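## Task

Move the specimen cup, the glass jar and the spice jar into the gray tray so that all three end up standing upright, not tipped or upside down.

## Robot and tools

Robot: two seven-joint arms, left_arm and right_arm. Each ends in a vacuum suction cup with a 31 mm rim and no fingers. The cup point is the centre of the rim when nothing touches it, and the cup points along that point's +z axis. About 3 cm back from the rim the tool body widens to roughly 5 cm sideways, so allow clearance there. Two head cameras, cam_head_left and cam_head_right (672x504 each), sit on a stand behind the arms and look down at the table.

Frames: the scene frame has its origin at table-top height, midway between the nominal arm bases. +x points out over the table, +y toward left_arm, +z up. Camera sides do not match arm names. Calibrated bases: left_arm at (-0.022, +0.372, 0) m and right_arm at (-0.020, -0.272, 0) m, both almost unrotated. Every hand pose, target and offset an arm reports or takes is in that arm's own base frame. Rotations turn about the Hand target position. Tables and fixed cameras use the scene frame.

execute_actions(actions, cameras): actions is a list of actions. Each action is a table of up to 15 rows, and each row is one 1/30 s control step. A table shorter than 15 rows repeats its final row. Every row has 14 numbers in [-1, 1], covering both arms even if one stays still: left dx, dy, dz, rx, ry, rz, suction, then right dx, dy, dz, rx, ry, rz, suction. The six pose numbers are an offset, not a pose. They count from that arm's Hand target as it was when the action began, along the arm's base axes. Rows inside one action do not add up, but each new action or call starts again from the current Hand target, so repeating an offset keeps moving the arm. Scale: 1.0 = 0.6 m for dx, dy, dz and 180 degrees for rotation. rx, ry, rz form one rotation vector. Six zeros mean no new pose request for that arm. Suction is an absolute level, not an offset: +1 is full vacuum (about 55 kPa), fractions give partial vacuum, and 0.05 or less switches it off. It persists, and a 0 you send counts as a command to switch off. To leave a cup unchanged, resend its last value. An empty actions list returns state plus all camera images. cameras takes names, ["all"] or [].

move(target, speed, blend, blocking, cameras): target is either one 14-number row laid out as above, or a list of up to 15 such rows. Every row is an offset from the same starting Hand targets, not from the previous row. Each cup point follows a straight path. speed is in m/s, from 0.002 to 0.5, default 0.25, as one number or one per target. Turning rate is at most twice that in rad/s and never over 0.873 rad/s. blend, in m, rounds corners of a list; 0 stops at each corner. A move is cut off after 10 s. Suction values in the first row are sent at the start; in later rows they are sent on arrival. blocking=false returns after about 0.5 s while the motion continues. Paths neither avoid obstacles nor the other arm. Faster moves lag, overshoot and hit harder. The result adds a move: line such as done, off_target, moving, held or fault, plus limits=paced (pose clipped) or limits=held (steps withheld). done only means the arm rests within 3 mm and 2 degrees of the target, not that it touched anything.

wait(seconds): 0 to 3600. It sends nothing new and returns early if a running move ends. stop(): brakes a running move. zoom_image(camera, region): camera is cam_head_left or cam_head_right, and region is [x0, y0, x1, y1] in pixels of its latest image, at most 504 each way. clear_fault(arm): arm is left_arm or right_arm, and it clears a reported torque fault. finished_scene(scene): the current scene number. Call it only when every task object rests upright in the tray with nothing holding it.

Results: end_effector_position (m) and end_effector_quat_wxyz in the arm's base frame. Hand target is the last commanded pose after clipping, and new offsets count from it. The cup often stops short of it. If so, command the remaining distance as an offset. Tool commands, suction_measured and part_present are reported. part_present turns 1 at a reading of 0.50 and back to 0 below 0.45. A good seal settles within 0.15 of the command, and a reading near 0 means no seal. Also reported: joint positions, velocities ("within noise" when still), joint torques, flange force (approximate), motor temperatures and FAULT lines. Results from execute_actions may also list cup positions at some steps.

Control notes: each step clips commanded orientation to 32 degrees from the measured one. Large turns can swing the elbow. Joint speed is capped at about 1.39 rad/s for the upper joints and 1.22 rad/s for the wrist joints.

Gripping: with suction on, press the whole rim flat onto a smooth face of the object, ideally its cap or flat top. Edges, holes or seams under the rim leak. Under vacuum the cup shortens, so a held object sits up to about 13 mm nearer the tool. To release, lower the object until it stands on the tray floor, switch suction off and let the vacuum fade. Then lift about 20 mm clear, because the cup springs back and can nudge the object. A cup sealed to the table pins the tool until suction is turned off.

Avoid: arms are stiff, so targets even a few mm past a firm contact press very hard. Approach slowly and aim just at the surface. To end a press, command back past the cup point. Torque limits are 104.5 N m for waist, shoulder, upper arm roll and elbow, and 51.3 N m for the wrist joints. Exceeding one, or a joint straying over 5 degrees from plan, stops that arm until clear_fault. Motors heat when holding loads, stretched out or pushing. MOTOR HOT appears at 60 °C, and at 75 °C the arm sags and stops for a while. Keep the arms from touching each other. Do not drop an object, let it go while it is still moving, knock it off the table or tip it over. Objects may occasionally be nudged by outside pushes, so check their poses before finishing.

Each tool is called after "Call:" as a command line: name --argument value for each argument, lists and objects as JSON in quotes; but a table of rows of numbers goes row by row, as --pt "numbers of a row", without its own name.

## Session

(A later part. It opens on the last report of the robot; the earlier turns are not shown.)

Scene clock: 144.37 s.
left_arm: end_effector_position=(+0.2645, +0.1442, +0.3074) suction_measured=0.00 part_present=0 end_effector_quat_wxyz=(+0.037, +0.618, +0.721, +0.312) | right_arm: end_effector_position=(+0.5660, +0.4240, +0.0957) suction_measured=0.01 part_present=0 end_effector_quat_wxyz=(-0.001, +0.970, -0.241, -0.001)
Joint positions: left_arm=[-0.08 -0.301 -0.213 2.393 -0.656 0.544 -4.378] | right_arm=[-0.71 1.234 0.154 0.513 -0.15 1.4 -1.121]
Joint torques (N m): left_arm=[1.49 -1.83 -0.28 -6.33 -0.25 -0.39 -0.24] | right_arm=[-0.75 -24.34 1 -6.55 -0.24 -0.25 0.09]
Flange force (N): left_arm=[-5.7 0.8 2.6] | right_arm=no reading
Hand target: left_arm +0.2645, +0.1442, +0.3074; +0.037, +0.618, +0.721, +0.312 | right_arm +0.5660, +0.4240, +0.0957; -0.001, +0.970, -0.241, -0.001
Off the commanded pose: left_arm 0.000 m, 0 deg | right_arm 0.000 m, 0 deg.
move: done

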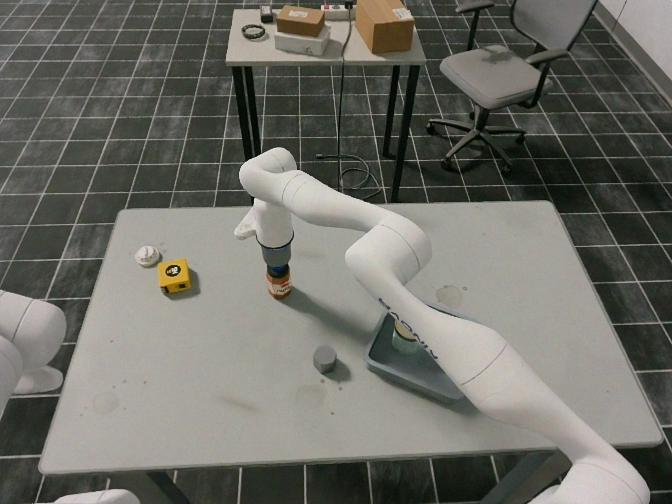

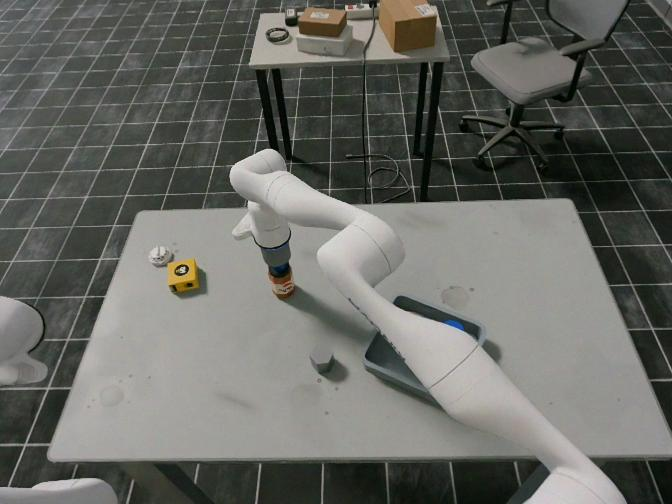

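Call:
move --target '[0,0,0,0,0,0,0,0.006,0,-0.010,0,0,0,1]' --speed 0.05 --cameras '["all"]'

Call:
zoom_image --camera "cam_head_right" --region '[250, 240, 310, 300]'

Call:
zoom_image --camera "cam_head_left" --region '[250, 240, 310, 300]'

Scene clock: 151.97 s.
left_arm: end_effector_position=(+0.2645, +0.1442, +0.3074) suction_measured=0.00 part_present=0 end_effector_quat_wxyz=(+0.037, +0.618, +0.721, +0.312) | right_arm: end_effector_position=(+0.5696, +0.4240, +0.0898) suction_measured=0.53 part_present=1 end_effector_quat_wxyz=(-0.001, +0.970, -0.241, -0.001)
Joint positions: left_arm=[-0.08 -0.301 -0.213 2.393 -0.656 0.544 -4.378] | right_arm=[-0.706 1.253 0.154 0.488 -0.151 1.405 -1.12]
Joint torques (N m): left_arm=[1.53 -1.84 -0.26 -6.28 -0.25 -0.37 -0.27] | right_arm=[-0.81 -24.89 1 -6.6 -0.22 -0.24 0.09]
Flange force (N): left_arm=[-5.8 0.9 2.8] | right_arm=no reading
Hand target: left_arm +0.2645, +0.1442, +0.3074; +0.037, +0.618, +0.721, +0.312 | right_arm +0.5696, +0.4240, +0.0897; -0.001, +0.970, -0.241, -0.001
Off the commanded pose: left_arm 0.000 m, 0 deg | right_arm 0.000 m, 0 deg.
move: done

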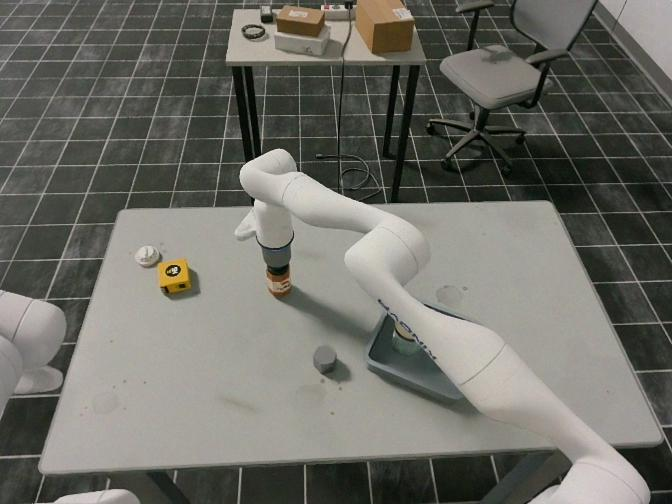

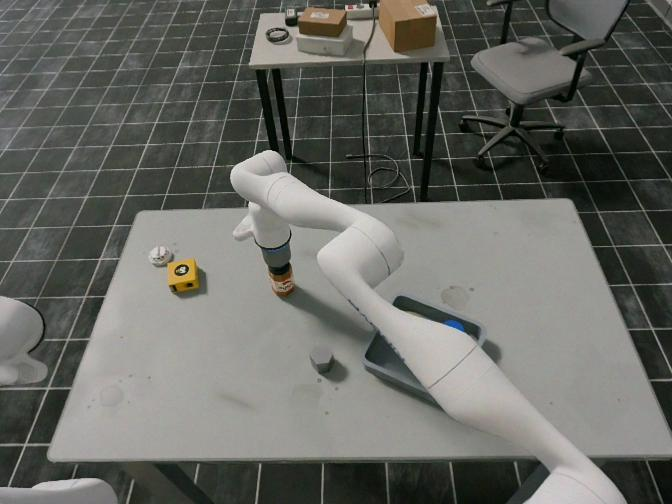

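Scaled by 8.400 from the camera's image (finer frame: 960x720).

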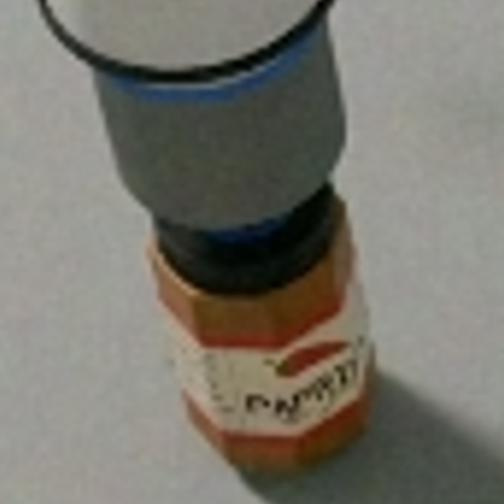

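Scaled by 8.400 from the camera's image (finer frame: 960x720).

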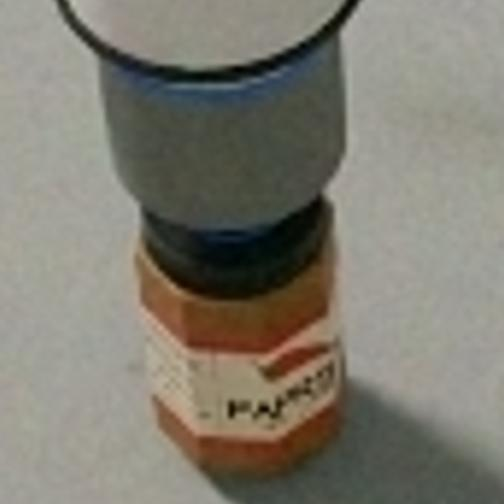

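Call:
move --pt "0 0 0 0 0 0 0 -0.01 0 0.25 0 0 0 1" --pt "0 0 0 0 0 0 0 -0.406 -0.5533 0.25 0 0 0 1" --pt "0 0 0 0 0 0 0 -0.406 -0.5533 0.03 0 0 0 1" --pt "0 0 0 0 0 0 0 -0.406 -0.5533 -0.0112 0 0 0 1" --speed '[0.15,0.3,0.15,0.04]' --blend '[0.03,0.03,0.01,0]' --cameras '["cam_head_left","cam_head_right"]'

Call:
zoom_image --camera "cam_head_left" --region '[350, 270, 510, 410]'

Scene clock: 165.27 s.
left_arm: end_effector_position=(+0.2645, +0.1442, +0.3074) suction_measured=0.00 part_present=0 end_effector_quat_wxyz=(+0.037, +0.618, +0.721, +0.312) | right_arm: end_effector_position=(+0.3261, +0.0920, +0.0831) suction_measured=0.96 part_present=1 end_effector_quat_wxyz=(-0.001, +0.970, -0.241, -0.001)
Joint positions: left_arm=[-0.08 -0.301 -0.213 2.393 -0.656 0.544 -4.378] | right_arm=[-0.449 0.535 0.137 2.205 -0.181 0.411 -0.652]
Joint torques (N m): left_arm=[1.43 -1.91 -0.27 -6.28 -0.21 -0.4 -0.23] | right_arm=[-0.51 -8.57 0.78 -1.83 -0.21 -0.76 0.13]
Flange force (N): left_arm=[-5.6 1.1 2.7] | right_arm=[1.6 0.5 -11.5]
Hand target: left_arm +0.2645, +0.1442, +0.3074; +0.037, +0.618, +0.721, +0.312 | right_arm +0.3260, +0.0920, +0.0830; -0.001, +0.970, -0.241, -0.001
Off the commanded pose: left_arm 0.000 m, 0 deg | right_arm 0.000 m, 0 deg.
move: done

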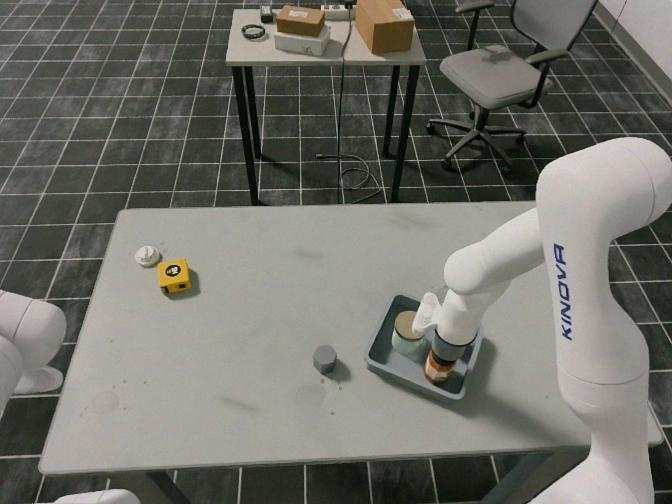

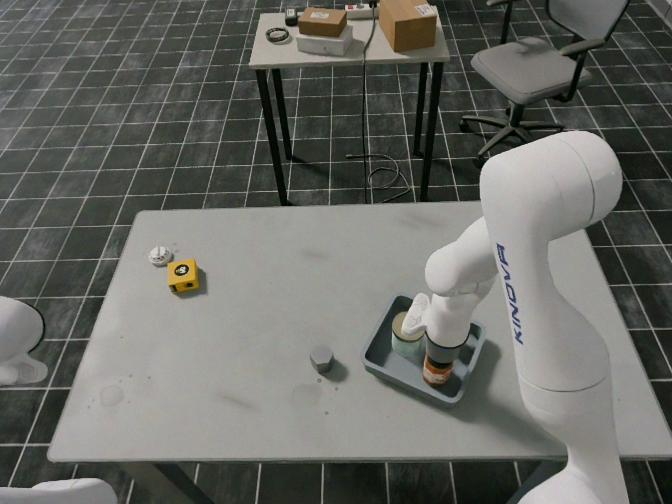

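Scaled by 3.150 from the camera's image (finer frame: 960x720).

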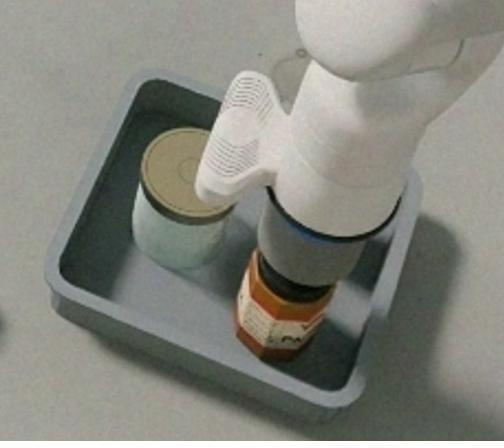

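Contact (-11.5 N). Jar is resting inside. Release and retreat.

Call:
move --target '[0,0,0,0,0,0,0,0,0,0.0005,0,0,0,0]' --speed 0.03

Call:
wait --seconds 0.2

Call:
move --pt "0 0 0 0 0 0 0 0 0 0.05 0 0 0 0" --pt "0 0 0 0 0 0 0 0 0 0.2 0 0 0 0" --pt "0 0 0 0 0 0 0 0 -0.25 0.25 0 0 0 0" --speed '[0.08,0.2,0.25]' --blend '[0.005,0.03,0]' --cameras '["all"]'

Call:
zoom_image --camera "cam_head_left" --region '[350, 270, 510, 410]'

Scene clock: 174.40 s.
left_arm: end_effector_position=(+0.2645, +0.1442, +0.3074) suction_measured=0.00 part_present=0 end_effector_quat_wxyz=(+0.037, +0.618, +0.721, +0.312) | right_arm: end_effector_position=(+0.3260, +0.0920, +0.0833) suction_measured=0.01 part_present=0 end_effector_quat_wxyz=(-0.001, +0.970, -0.241, -0.001)
Joint positions: left_arm=[-0.08 -0.301 -0.213 2.393 -0.656 0.544 -4.378] | right_arm=[-0.449 0.534 0.137 2.205 -0.181 0.412 -0.652]
Joint torques (N m): left_arm=[1.44 -1.84 -0.27 -6.24 -0.26 -0.44 -0.26] | right_arm=[-0.43 -7.92 0.72 -1.61 -0.13 -0.67 0.07]
Flange force (N): left_arm=[-5.6 1.2 2.3] | right_arm=[1.3 0.6 -13.1]
Hand target: left_arm +0.2645, +0.1442, +0.3074; +0.037, +0.618, +0.721, +0.312 | right_arm +0.3260, +0.0920, +0.0833; -0.001, +0.970, -0.241, -0.001
Off the commanded pose: left_arm 0.000 m, 0 deg | right_arm 0.000 m, 0 deg.
move: done

Scene clock: 174.60 s.
left_arm: end_effector_position=(+0.2645, +0.1442, +0.3074) suction_measured=0.00 part_present=0 end_effector_quat_wxyz=(+0.037, +0.618, +0.721, +0.312) | right_arm: end_effector_position=(+0.3260, +0.0920, +0.0833) suction_measured=0.01 part_present=0 end_effector_quat_wxyz=(-0.001, +0.970, -0.241, -0.001)
Joint positions: left_arm=[-0.08 -0.301 -0.213 2.393 -0.656 0.544 -4.378] | right_arm=[-0.449 0.534 0.137 2.205 -0.181 0.412 -0.652]
Joint torques (N m): left_arm=[1.42 -1.85 -0.28 -6.28 -0.25 -0.38 -0.23] | right_arm=[-0.5 -7.93 0.72 -1.5 -0.12 -0.65 0.12]
Flange force (N): left_arm=[-5.5 1.1 2.5] | right_arm=[1.6 0.4 -13.0]
Hand target: left_arm +0.2645, +0.1442, +0.3074; +0.037, +0.618, +0.721, +0.312 | right_arm +0.3260, +0.0920, +0.0833; -0.001, +0.970, -0.241, -0.001
Tool commands: left_gripper/suction=+0.0 right_gripper/suction=+0.0
Off the commanded pose: left_arm 0.000 m, 0 deg | right_arm 0.000 m, 0 deg.
wait: 0.20 s; at rest by 0.17 s

Scene clock: 176.53 s.
left_arm: end_effector_position=(+0.2645, +0.1442, +0.3074) suction_measured=0.00 part_present=0 end_effector_quat_wxyz=(+0.037, +0.618, +0.721, +0.312) | right_arm: end_effector_position=(+0.3260, -0.0580, +0.2333) suction_measured=0.01 part_present=0 end_effector_quat_wxyz=(-0.001, +0.970, -0.241, -0.001)
Joint positions: left_arm=[-0.08 -0.301 -0.213 2.393 -0.656 0.544 -4.378] | right_arm=[-0.199 0.194 0.356 2.034 -0.087 0.928 -0.285]
Joint torques (N m): left_arm=[1.56 -1.86 -0.29 -6.32 -0.26 -0.39 -0.25] | right_arm=[-0.82 -8.61 0.72 -5.12 -0.22 -0.16 0.11]
Flange force (N): left_arm=[-5.9 0.9 2.8] | right_arm=[2.3 0.6 -1.5]
Hand target: left_arm +0.2645, +0.1442, +0.3074; +0.037, +0.618, +0.721, +0.312 | right_arm +0.3260, -0.0580, +0.2333; -0.001, +0.970, -0.241, -0.001
Off the commanded pose: left_arm 0.000 m, 0 deg | right_arm 0.000 m, 0 deg.
move: done

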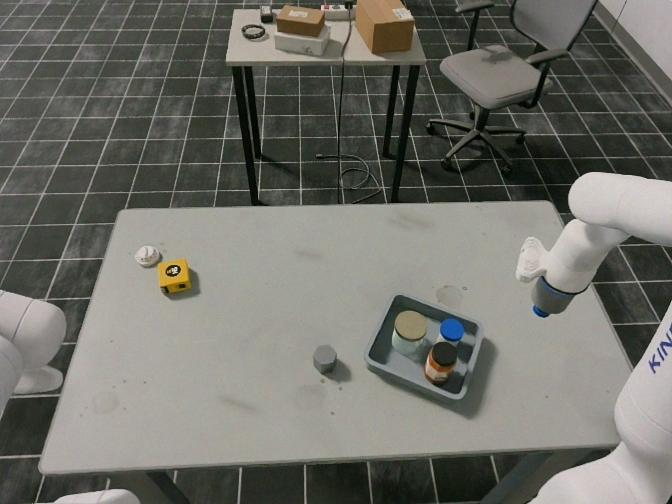

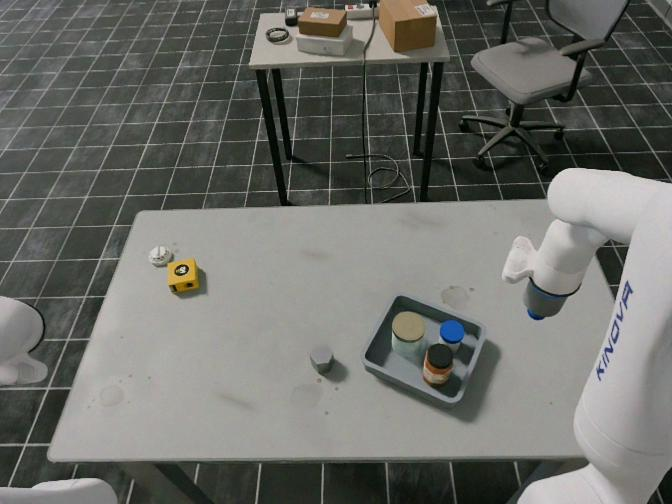

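Scaled by 3.150 from the camera's image (finer frame: 960x720).

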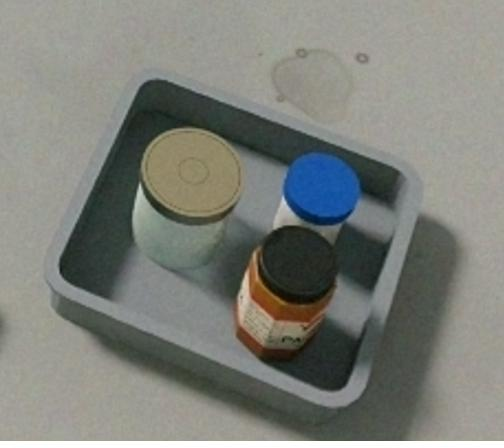

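Call:
finished_scene --scene 2

The scene is finished: the task was done.


## Next scene

Move the prescription vial into the gray tray so it ends up standing upright, not tipped or upside down.

Call:
execute_actions --actions '[]'

Scene clock: 0.00 s.
left_arm: end_effector_position=(+0.5614, +0.0402, +0.2831) suction_measured=0.01 part_present=0 end_effector_quat_wxyz=(+0.184, +0.823, -0.533, -0.063) | right_arm: end_effector_position=(+0.8007, +0.0363, +0.2632) suction_measured=0.00 part_present=0 end_effector_quat_wxyz=(+0.434, -0.089, +0.896, -0.032)
Joint positions: left_arm=[-0.155 0.936 -0.163 0.622 0.298 1.946 -1.365] | right_arm=[0.126 0.841 -0.448 1.221 1.088 0.366 2.425]
Joint velocities: within noise
Joint torques (N m): no reading
Motor temperatures (°C): left_arm=[35 31 30 32 41 44 44] | right_arm=[34 35 33 32 34 42 38]
Flange force (N): no reading
Hand target: left_arm +0.5614, +0.0402, +0.2831; +0.184, +0.823, -0.533, -0.063 | right_arm +0.8007, +0.0363, +0.2632; +0.434, -0.089, +0.896, -0.032
Tool commands: left_gripper/suction=+0.0 right_gripper/suction=+0.0

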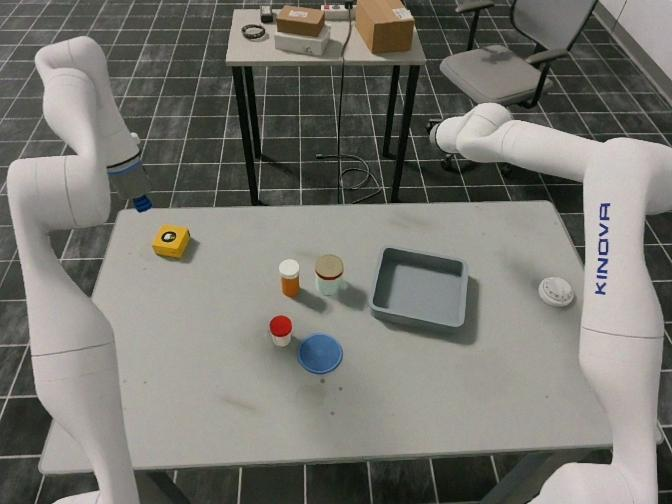

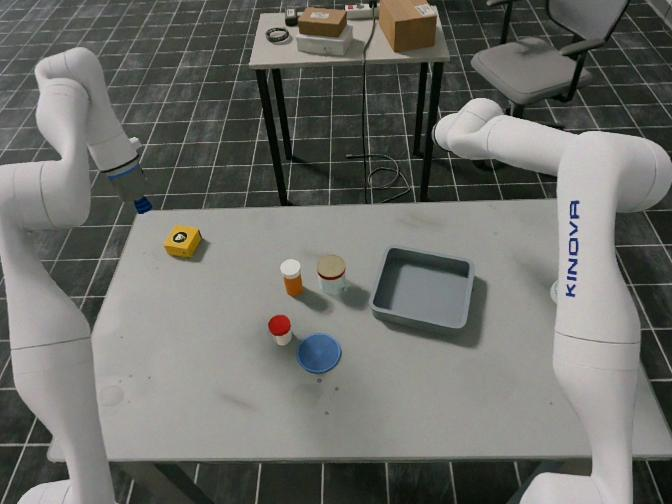

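Call:
zoom_image --camera "cam_head_right" --region '[250, 245, 360, 355]'

Call:
zoom_image --camera "cam_head_left" --region '[250, 245, 360, 355]'

Call:
move --target '[-0.43,0.25,0.15,0,0,0,0,-0.3,0.2,0.0,-0.007,0.286,0,0]' --speed 0.35 --blocking false

Scaled by 4.582 from the camera's image (finer frame: 960x720).

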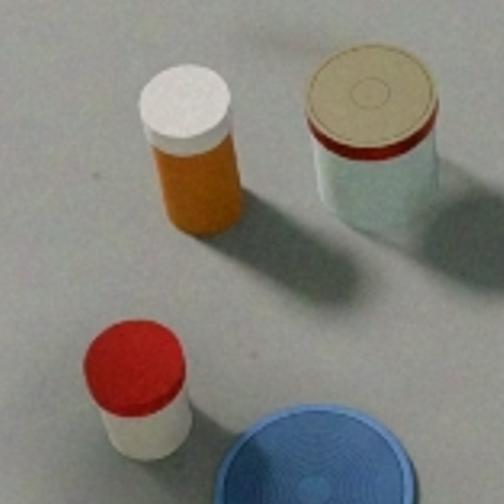

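Scaled by 4.582 from the camera's image (finer frame: 960x720).

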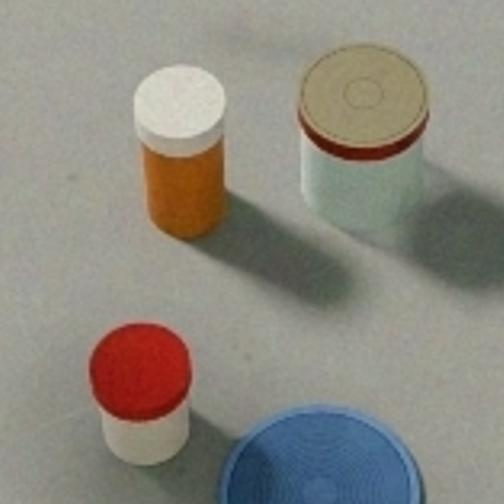

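Scene clock: 8.17 s.
left_arm: end_effector_position=(+0.5173, +0.0657, +0.2982) suction_measured=0.01 part_present=0 end_effector_quat_wxyz=(+0.187, +0.823, -0.532, -0.066) | right_arm: end_effector_position=(+0.7654, +0.0604, +0.2629) suction_measured=0.00 part_present=0 end_effector_quat_wxyz=(+0.360, -0.093, +0.928, -0.027)
Joint positions: left_arm=[-0.185 0.807 -0.185 0.84 0.268 1.88 -1.454] | right_arm=[0.145 0.824 -0.587 1.186 0.918 0.61 2.612]
Joint velocities: left_arm=[-0.14 -0.495 -0.094 0.791 -0.127 -0.222 -0.359] | right_arm=[0.001 -0.031 -0.397 -0.232 -0.596 0.956 0.579]
Joint torques (N m): left_arm=[1.29 -19.21 -0.87 -5.41 0.65 0.69 -0.43] | right_arm=[-0.41 -20.25 -2.33 -6.37 0.18 -0.89 0.12]
Flange force (N): left_arm=[0.5 -4.9 -5.6] | right_arm=[-3.3 -1.0 1.6]
Hand target: left_arm +0.4952, +0.0787, +0.3062; +0.184, +0.823, -0.533, -0.063 | right_arm +0.7545, +0.0671, +0.2632; +0.328, -0.093, +0.940, -0.024
Tool commands: left_gripper/suction=+0.0 right_gripper/suction=+0.0
Off the commanded pose: left_arm 0.259 m, 0 deg | right_arm 0.174 m, 42 deg.
move: running

Call:
wait --seconds 3

Scene clock: 18.33 s.
left_arm: end_effector_position=(+0.3034, +0.1902, +0.3731) suction_measured=0.01 part_present=0 end_effector_quat_wxyz=(+0.184, +0.823, -0.533, -0.063) | right_arm: end_effector_position=(+0.6207, +0.1563, +0.2632) suction_measured=0.00 part_present=0 end_effector_quat_wxyz=(+0.001, -0.099, +0.995, +0.000)
Joint positions: left_arm=[-0.439 0.383 -0.302 1.348 0.085 1.818 -1.887] | right_arm=[-0.071 0.942 -0.708 0.712 0.556 1.613 2.829]
Joint torques (N m): left_arm=[1.37 -12.72 -1.14 -5.77 0.14 0.69 -0.22] | right_arm=[-0.71 -21.5 -2.2 -5.49 -0.09 -0.14 0.1]
Flange force (N): left_arm=[-2.0 -1.2 -2.7] | right_arm=[-4.3 -0.8 -1.3]
Hand target: left_arm +0.3034, +0.1902, +0.3731; +0.184, +0.823, -0.533, -0.063 | right_arm +0.6207, +0.1563, +0.2632; +0.001, -0.099, +0.995, +0.000
Tool commands: left_gripper/suction=+0.0 right_gripper/suction=+0.0
Off the commanded pose: left_arm 0.000 m, 0 deg | right_arm 0.000 m, 0 deg.
earlier move: done
wait: 0.00 of 3 s (the move ended)

Call:
move --target '[0,0,0,0,0,0,0,-0.093,0.3995,-0.238,0,0,0,1]' --cameras '["all"]'

Call:
zoom_image --camera "cam_head_right" --region '[260, 240, 320, 300]'

Call:
zoom_image --camera "cam_head_left" --region '[260, 240, 320, 300]'

Scene clock: 24.43 s.
left_arm: end_effector_position=(+0.3034, +0.1902, +0.3731) suction_measured=0.01 part_present=0 end_effector_quat_wxyz=(+0.184, +0.823, -0.533, -0.063) | right_arm: end_effector_position=(+0.5649, +0.3960, +0.1204) suction_measured=0.00 part_present=0 end_effector_quat_wxyz=(+0.001, -0.099, +0.995, +0.000)
Joint positions: left_arm=[-0.439 0.383 -0.302 1.348 0.085 1.818 -1.887] | right_arm=[-0.477 1.185 -0.667 0.63 0.618 1.444 2.486]
Joint torques (N m): left_arm=[1.45 -12.67 -1.21 -5.8 0.13 0.69 -0.29] | right_arm=[-0.73 -23.76 -2.04 -5.15 -0.14 -0.15 0.1]
Flange force (N): left_arm=[-1.9 -1.1 -2.6] | right_arm=[-5.7 1.5 -0.4]
Hand target: left_arm +0.3034, +0.1902, +0.3731; +0.184, +0.823, -0.533, -0.063 | right_arm +0.5649, +0.3960, +0.1204; +0.001, -0.099, +0.995, +0.000
Off the commanded pose: left_arm 0.000 m, 0 deg | right_arm 0.000 m, 0 deg.
move: done

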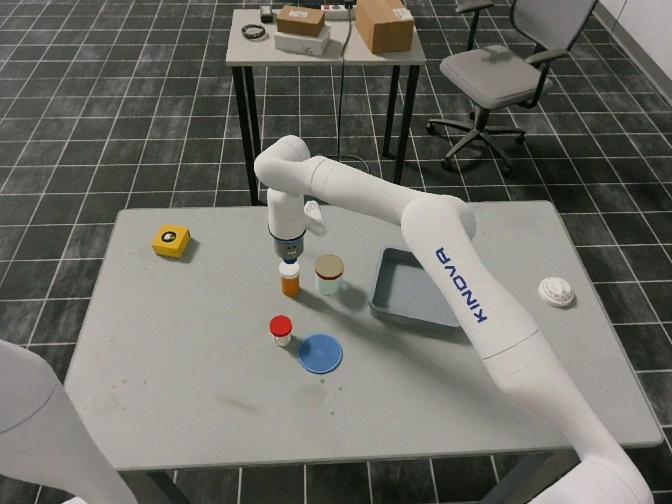

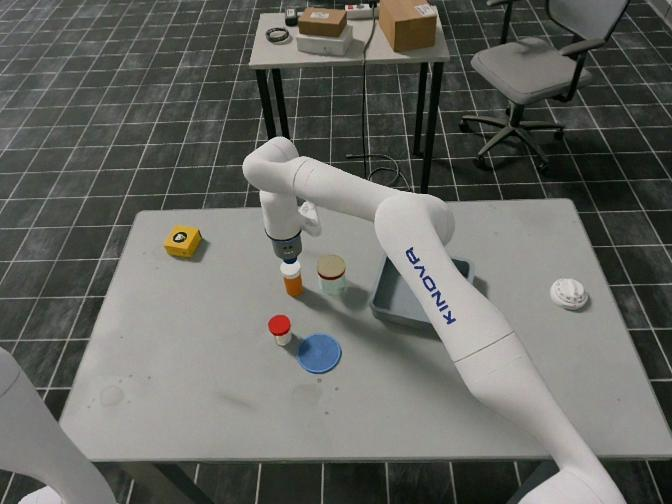

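Scaled by 8.400 from the camera's image (finer frame: 960x720).

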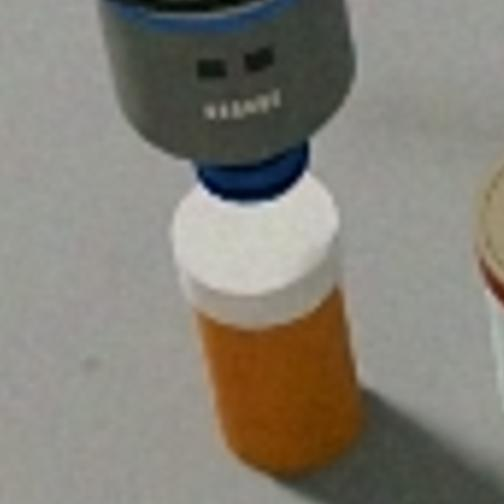

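Scaled by 8.400 from the camera's image (finer frame: 960x720).

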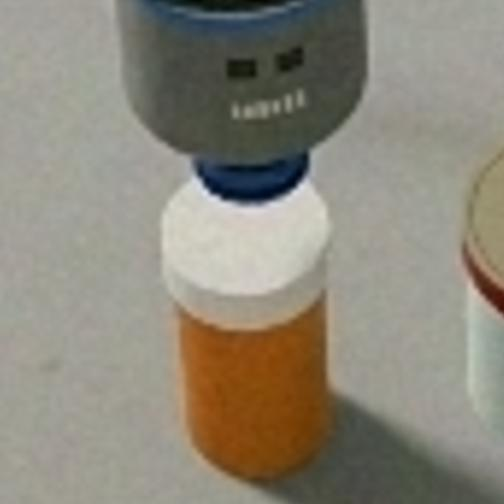

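Call:
move --target '[0,0,0,0,0,0,0,0,0,-0.05,0,0,0,1]' --speed 0.06

Call:
move --target '[0,0,0,0,0,0,0,0,0,-0.005,0,0,0,1]' --speed 0.02

Scene clock: 30.23 s.
left_arm: end_effector_position=(+0.3034, +0.1902, +0.3731) suction_measured=0.01 part_present=0 end_effector_quat_wxyz=(+0.184, +0.823, -0.533, -0.063) | right_arm: end_effector_position=(+0.5649, +0.3960, +0.0904) suction_measured=0.20 part_present=0 end_effector_quat_wxyz=(+0.001, -0.099, +0.995, +0.000)
Joint positions: left_arm=[-0.439 0.383 -0.302 1.348 0.085 1.818 -1.887] | right_arm=[-0.47 1.215 -0.662 0.666 0.628 1.385 2.473]
Joint torques (N m): left_arm=[1.51 -12.7 -1.22 -5.81 0.14 0.67 -0.21] | right_arm=[-0.81 -24.15 -2.21 -5.19 -0.14 -0.18 0.12]
Flange force (N): left_arm=[-2.2 -1.1 -2.6] | right_arm=[-5.3 1.2 0.3]
Hand target: left_arm +0.3034, +0.1902, +0.3731; +0.184, +0.823, -0.533, -0.063 | right_arm +0.5649, +0.3960, +0.0904; +0.001, -0.099, +0.995, +0.000
Off the commanded pose: left_arm 0.000 m, 0 deg | right_arm 0.000 m, 0 deg.
move: done

Scene clock: 30.73 s.
left_arm: end_effector_position=(+0.3034, +0.1902, +0.3731) suction_measured=0.01 part_present=0 end_effector_quat_wxyz=(+0.184, +0.823, -0.533, -0.063) | right_arm: end_effector_position=(+0.5649, +0.3960, +0.0874) suction_measured=0.80 part_present=1 end_effector_quat_wxyz=(+0.001, -0.099, +0.995, +0.000)
Joint positions: left_arm=[-0.439 0.383 -0.302 1.348 0.085 1.818 -1.887] | right_arm=[-0.47 1.218 -0.661 0.669 0.629 1.38 2.471]
Joint torques (N m): left_arm=[1.46 -12.69 -1.19 -5.78 0.11 0.71 -0.24] | right_arm=[-0.78 -24.18 -2.26 -5.26 -0.14 -0.12 0.15]
Flange force (N): left_arm=[-2.0 -1.2 -2.6] | right_arm=[-4.5 1.0 0.6]
Hand target: left_arm +0.3034, +0.1902, +0.3731; +0.184, +0.823, -0.533, -0.063 | right_arm +0.5649, +0.3960, +0.0874; +0.001, -0.099, +0.995, +0.000
Off the commanded pose: left_arm 0.000 m, 0 deg | right_arm 0.000 m, 0 deg.
move: done

Call:
move --pt "0 0 0 0 0 0 0 0 0 0.25 0 0 0 1" --pt "0 0 0 0 0 0 0 -0.0667 -0.4933 0.25 0 0 0 1" --pt "0 0 0 0 0 0 0 -0.0667 -0.4933 0.03 0 0 0 1" --pt "0 0 0 0 0 0 0 -0.0667 -0.4933 -0.0107 0 0 0 1" --speed '[0.15,0.3,0.15,0.04]' --blend '[0.03,0.03,0.01,0]' --cameras '["cam_head_left","cam_head_right"]'

Call:
move --target '[0,0,0,0,0,0,0,0,0,-0.002,0,0,0,1]' --speed 0.03

Scene clock: 40.87 s.
left_arm: end_effector_position=(+0.3034, +0.1902, +0.3731) suction_measured=0.01 part_present=0 end_effector_quat_wxyz=(+0.184, +0.823, -0.533, -0.063) | right_arm: end_effector_position=(+0.5249, +0.1000, +0.0809) suction_measured=0.95 part_present=1 end_effector_quat_wxyz=(+0.001, -0.099, +0.995, +0.000)
Joint positions: left_arm=[-0.439 0.383 -0.302 1.348 0.085 1.818 -1.887] | right_arm=[0.141 0.907 -0.669 1.503 0.641 0.957 2.622]
Joint torques (N m): left_arm=[1.45 -12.68 -1.18 -5.77 0.13 0.68 -0.21] | right_arm=[-0.74 -18.62 -3.27 -4.16 -0.18 -0.18 0.09]
Flange force (N): left_arm=[-2.1 -1.2 -2.7] | right_arm=[-2.7 -1.3 0.2]
Hand target: left_arm +0.3034, +0.1902, +0.3731; +0.184, +0.823, -0.533, -0.063 | right_arm +0.5248, +0.1000, +0.0809; +0.001, -0.099, +0.995, +0.000
Off the commanded pose: left_arm 0.000 m, 0 deg | right_arm 0.000 m, 0 deg.
move: done

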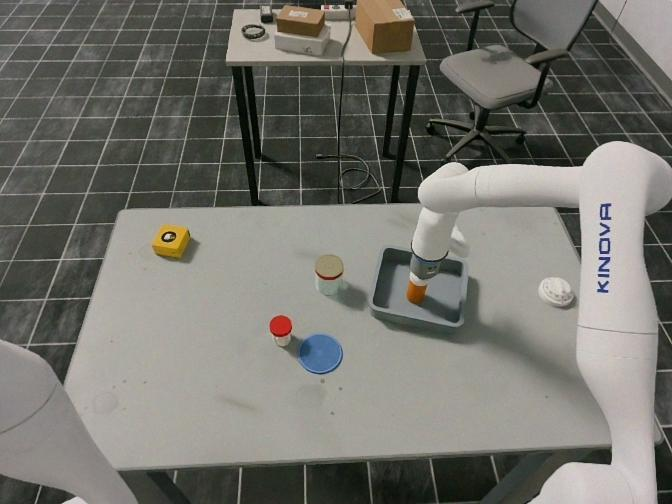

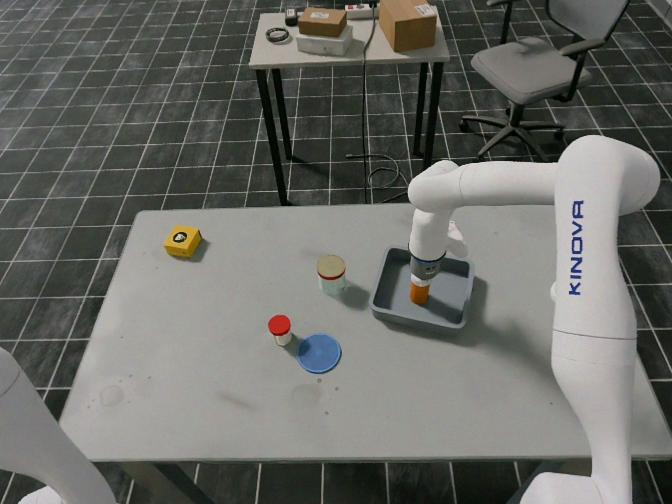

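Scene clock: 41.37 s.
left_arm: end_effector_position=(+0.3034, +0.1902, +0.3731) suction_measured=0.01 part_present=0 end_effector_quat_wxyz=(+0.184, +0.823, -0.533, -0.063) | right_arm: end_effector_position=(+0.5248, +0.1000, +0.0797) suction_measured=0.95 part_present=1 end_effector_quat_wxyz=(+0.001, -0.099, +0.995, +0.000)
Joint positions: left_arm=[-0.439 0.383 -0.302 1.348 0.085 1.818 -1.887] | right_arm=[0.14 0.908 -0.668 1.503 0.642 0.955 2.622]
Joint torques (N m): left_arm=[1.52 -12.69 -1.19 -5.81 0.13 0.69 -0.23] | right_arm=[-0.82 -18.63 -3.35 -4.19 -0.13 -0.12 0.15]
Flange force (N): left_arm=[-2.1 -1.1 -2.6] | right_arm=[-2.3 -1.4 0.3]
Hand target: left_arm +0.3034, +0.1902, +0.3731; +0.184, +0.823, -0.533, -0.063 | right_arm +0.5248, +0.1000, +0.0797; +0.001, -0.099, +0.995, +0.000
Off the commanded pose: left_arm 0.000 m, 0 deg | right_arm 0.000 m, 0 deg.
move: done

Call:
move --target '[0,0,0,0,0,0,0,0,0,-0.0025,0,0,0,1]' --speed 0.03

Call:
move --target '[0,0,0,0,0,0,0,0,0,-0.0015,0,0,0,1]' --speed 0.03

Scene clock: 46.50 s.
left_arm: end_effector_position=(+0.3034, +0.1902, +0.3731) suction_measured=0.01 part_present=0 end_effector_quat_wxyz=(+0.184, +0.823, -0.533, -0.063) | right_arm: end_effector_position=(+0.5249, +0.1000, +0.0783) suction_measured=0.95 part_present=1 end_effector_quat_wxyz=(+0.001, -0.099, +0.995, +0.000)
Joint positions: left_arm=[-0.439 0.383 -0.302 1.348 0.085 1.818 -1.887] | right_arm=[0.14 0.911 -0.667 1.504 0.644 0.952 2.62]
Joint torques (N m): left_arm=[1.47 -12.7 -1.21 -5.74 0.12 0.69 -0.22] | right_arm=[-0.99 -8.91 -0.76 -1.35 0.08 -0.84 0.08]
Flange force (N): left_arm=[-2.1 -1.3 -2.8] | right_arm=[0.6 -1.8 -19.9]
Hand target: left_arm +0.3034, +0.1902, +0.3731; +0.184, +0.823, -0.533, -0.063 | right_arm +0.5249, +0.1000, +0.0782; +0.001, -0.099, +0.995, +0.000
Off the commanded pose: left_arm 0.000 m, 0 deg | right_arm 0.000 m, 0 deg.
move: done

Scene clock: 47.00 s.
left_arm: end_effector_position=(+0.3034, +0.1902, +0.3731) suction_measured=0.01 part_present=0 end_effector_quat_wxyz=(+0.184, +0.823, -0.533, -0.063) | right_arm: end_effector_position=(+0.5249, +0.1001, +0.0773) suction_measured=0.95 part_present=1 end_effector_quat_wxyz=(+0.001, -0.099, +0.995, +0.000)
Joint positions: left_arm=[-0.439 0.383 -0.302 1.348 0.085 1.818 -1.887] | right_arm=[0.139 0.912 -0.666 1.505 0.645 0.95 2.62]
Joint torques (N m): left_arm=[1.48 -12.72 -1.18 -5.76 0.14 0.7 -0.23] | right_arm=[-1.31 -0.11 1.57 1.27 0.26 -1.51 0.13]
Flange force (N): left_arm=[-2.1 -1.3 -2.7] | right_arm=[3.3 -2.2 -38.2]
Hand target: left_arm +0.3034, +0.1902, +0.3731; +0.184, +0.823, -0.533, -0.063 | right_arm +0.5248, +0.1000, +0.0773; +0.001, -0.099, +0.995, +0.000
Off the commanded pose: left_arm 0.000 m, 0 deg | right_arm 0.000 m, 0 deg.
move: done

Call:
move --target '[0,0,0,0,0,0,0,0,0,0.002,0,0,0,0]' --speed 0.03

Call:
wait --seconds 0.2

Call:
move --pt "0 0 0 0 0 0 0 0 0 0.05 0 0 0 0" --pt "0 0 0 0 0 0 0 0 0 0.15 0 0 0 0" --speed '[0.08,0.2]' --blend '[0.005,0]' --cameras '["all"]'

Scene clock: 51.93 s.
left_arm: end_effector_position=(+0.3034, +0.1902, +0.3731) suction_measured=0.01 part_present=0 end_effector_quat_wxyz=(+0.184, +0.823, -0.533, -0.063) | right_arm: end_effector_position=(+0.5248, +0.1000, +0.0785) suction_measured=0.00 part_present=0 end_effector_quat_wxyz=(+0.001, -0.099, +0.995, +0.000)
Joint positions: left_arm=[-0.439 0.383 -0.302 1.348 0.085 1.818 -1.887] | right_arm=[0.14 0.91 -0.667 1.504 0.643 0.952 2.621]
Joint torques (N m): left_arm=[1.54 -12.73 -1.22 -5.86 0.15 0.7 -0.22] | right_arm=[-1.17 -7.6 -0.5 -0.74 -0.03 -0.84 0.11]
Flange force (N): left_arm=[-2.2 -1.1 -2.4] | right_arm=[0.5 -2.0 -22.3]
Hand target: left_arm +0.3034, +0.1902, +0.3731; +0.184, +0.823, -0.533, -0.063 | right_arm +0.5249, +0.1000, +0.0785; +0.001, -0.099, +0.995, +0.000
Off the commanded pose: left_arm 0.000 m, 0 deg | right_arm 0.000 m, 0 deg.
move: done

Scene clock: 52.13 s.
left_arm: end_effector_position=(+0.3034, +0.1902, +0.3731) suction_measured=0.01 part_present=0 end_effector_quat_wxyz=(+0.184, +0.823, -0.533, -0.063) | right_arm: end_effector_position=(+0.5248, +0.1000, +0.0785) suction_measured=0.00 part_present=0 end_effector_quat_wxyz=(+0.001, -0.099, +0.995, +0.000)
Joint positions: left_arm=[-0.439 0.383 -0.302 1.348 0.085 1.818 -1.887] | right_arm=[0.14 0.91 -0.667 1.504 0.643 0.952 2.621]
Joint torques (N m): left_arm=[1.44 -12.71 -1.21 -5.79 0.13 0.69 -0.24] | right_arm=[-1.18 -7.91 -0.66 -0.86 0 -0.92 0.12]
Flange force (N): left_arm=[-2.0 -1.2 -2.6] | right_arm=[0.3 -2.0 -21.8]
Hand target: left_arm +0.3034, +0.1902, +0.3731; +0.184, +0.823, -0.533, -0.063 | right_arm +0.5249, +0.1000, +0.0785; +0.001, -0.099, +0.995, +0.000
Tool commands: left_gripper/suction=+0.0 right_gripper/suction=+0.0
Off the commanded pose: left_arm 0.000 m, 0 deg | right_arm 0.000 m, 0 deg.
wait: 0.20 s; at rest by 0.17 s

Scene clock: 53.13 s.
left_arm: end_effector_position=(+0.3034, +0.1902, +0.3731) suction_measured=0.01 part_present=0 end_effector_quat_wxyz=(+0.184, +0.823, -0.533, -0.063) | right_arm: end_effector_position=(+0.5248, +0.1000, +0.1685) suction_measured=0.00 part_present=0 end_effector_quat_wxyz=(+0.001, -0.099, +0.995, +0.000)
Joint positions: left_arm=[-0.439 0.383 -0.302 1.348 0.085 1.818 -1.887] | right_arm=[0.169 0.786 -0.733 1.424 0.549 1.139 2.692]
Joint torques (N m): left_arm=[1.44 -12.76 -1.18 -5.79 0.17 0.67 -0.23] | right_arm=[-0.74 -17.56 -3.09 -4.96 -0.14 -0.12 0.15]
Flange force (N): left_arm=[-2.1 -1.3 -2.7] | right_arm=[-2.1 -1.2 -0.6]
Hand target: left_arm +0.3034, +0.1902, +0.3731; +0.184, +0.823, -0.533, -0.063 | right_arm +0.5249, +0.1000, +0.1686; +0.001, -0.099, +0.995, +0.000
Off the commanded pose: left_arm 0.000 m, 0 deg | right_arm 0.000 m, 0 deg.
move: done

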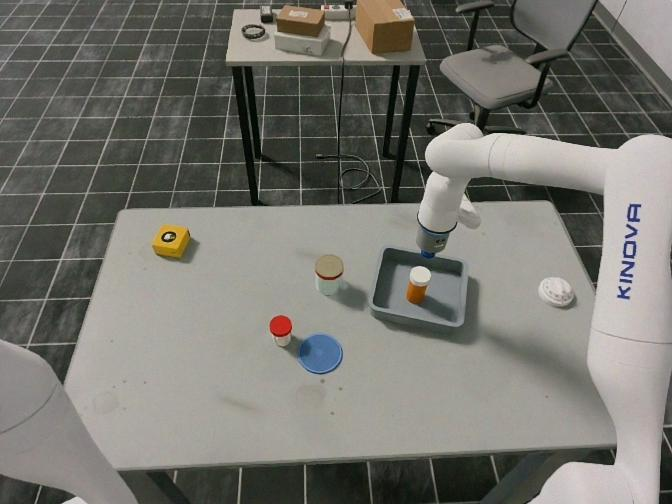

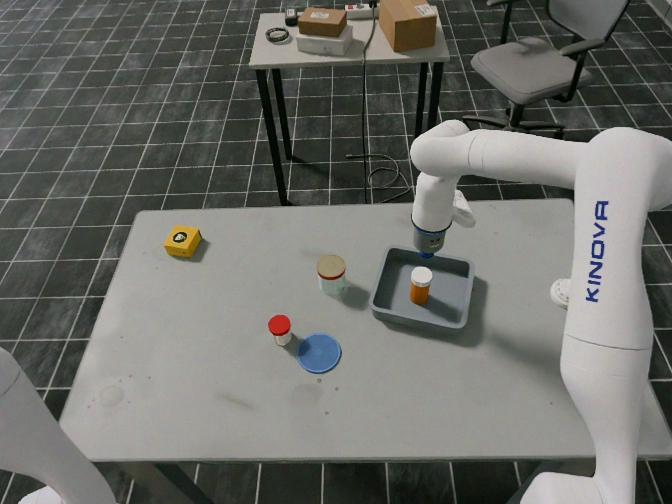

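Call:
finished_scene --scene 3

The scene is finished: the task was done.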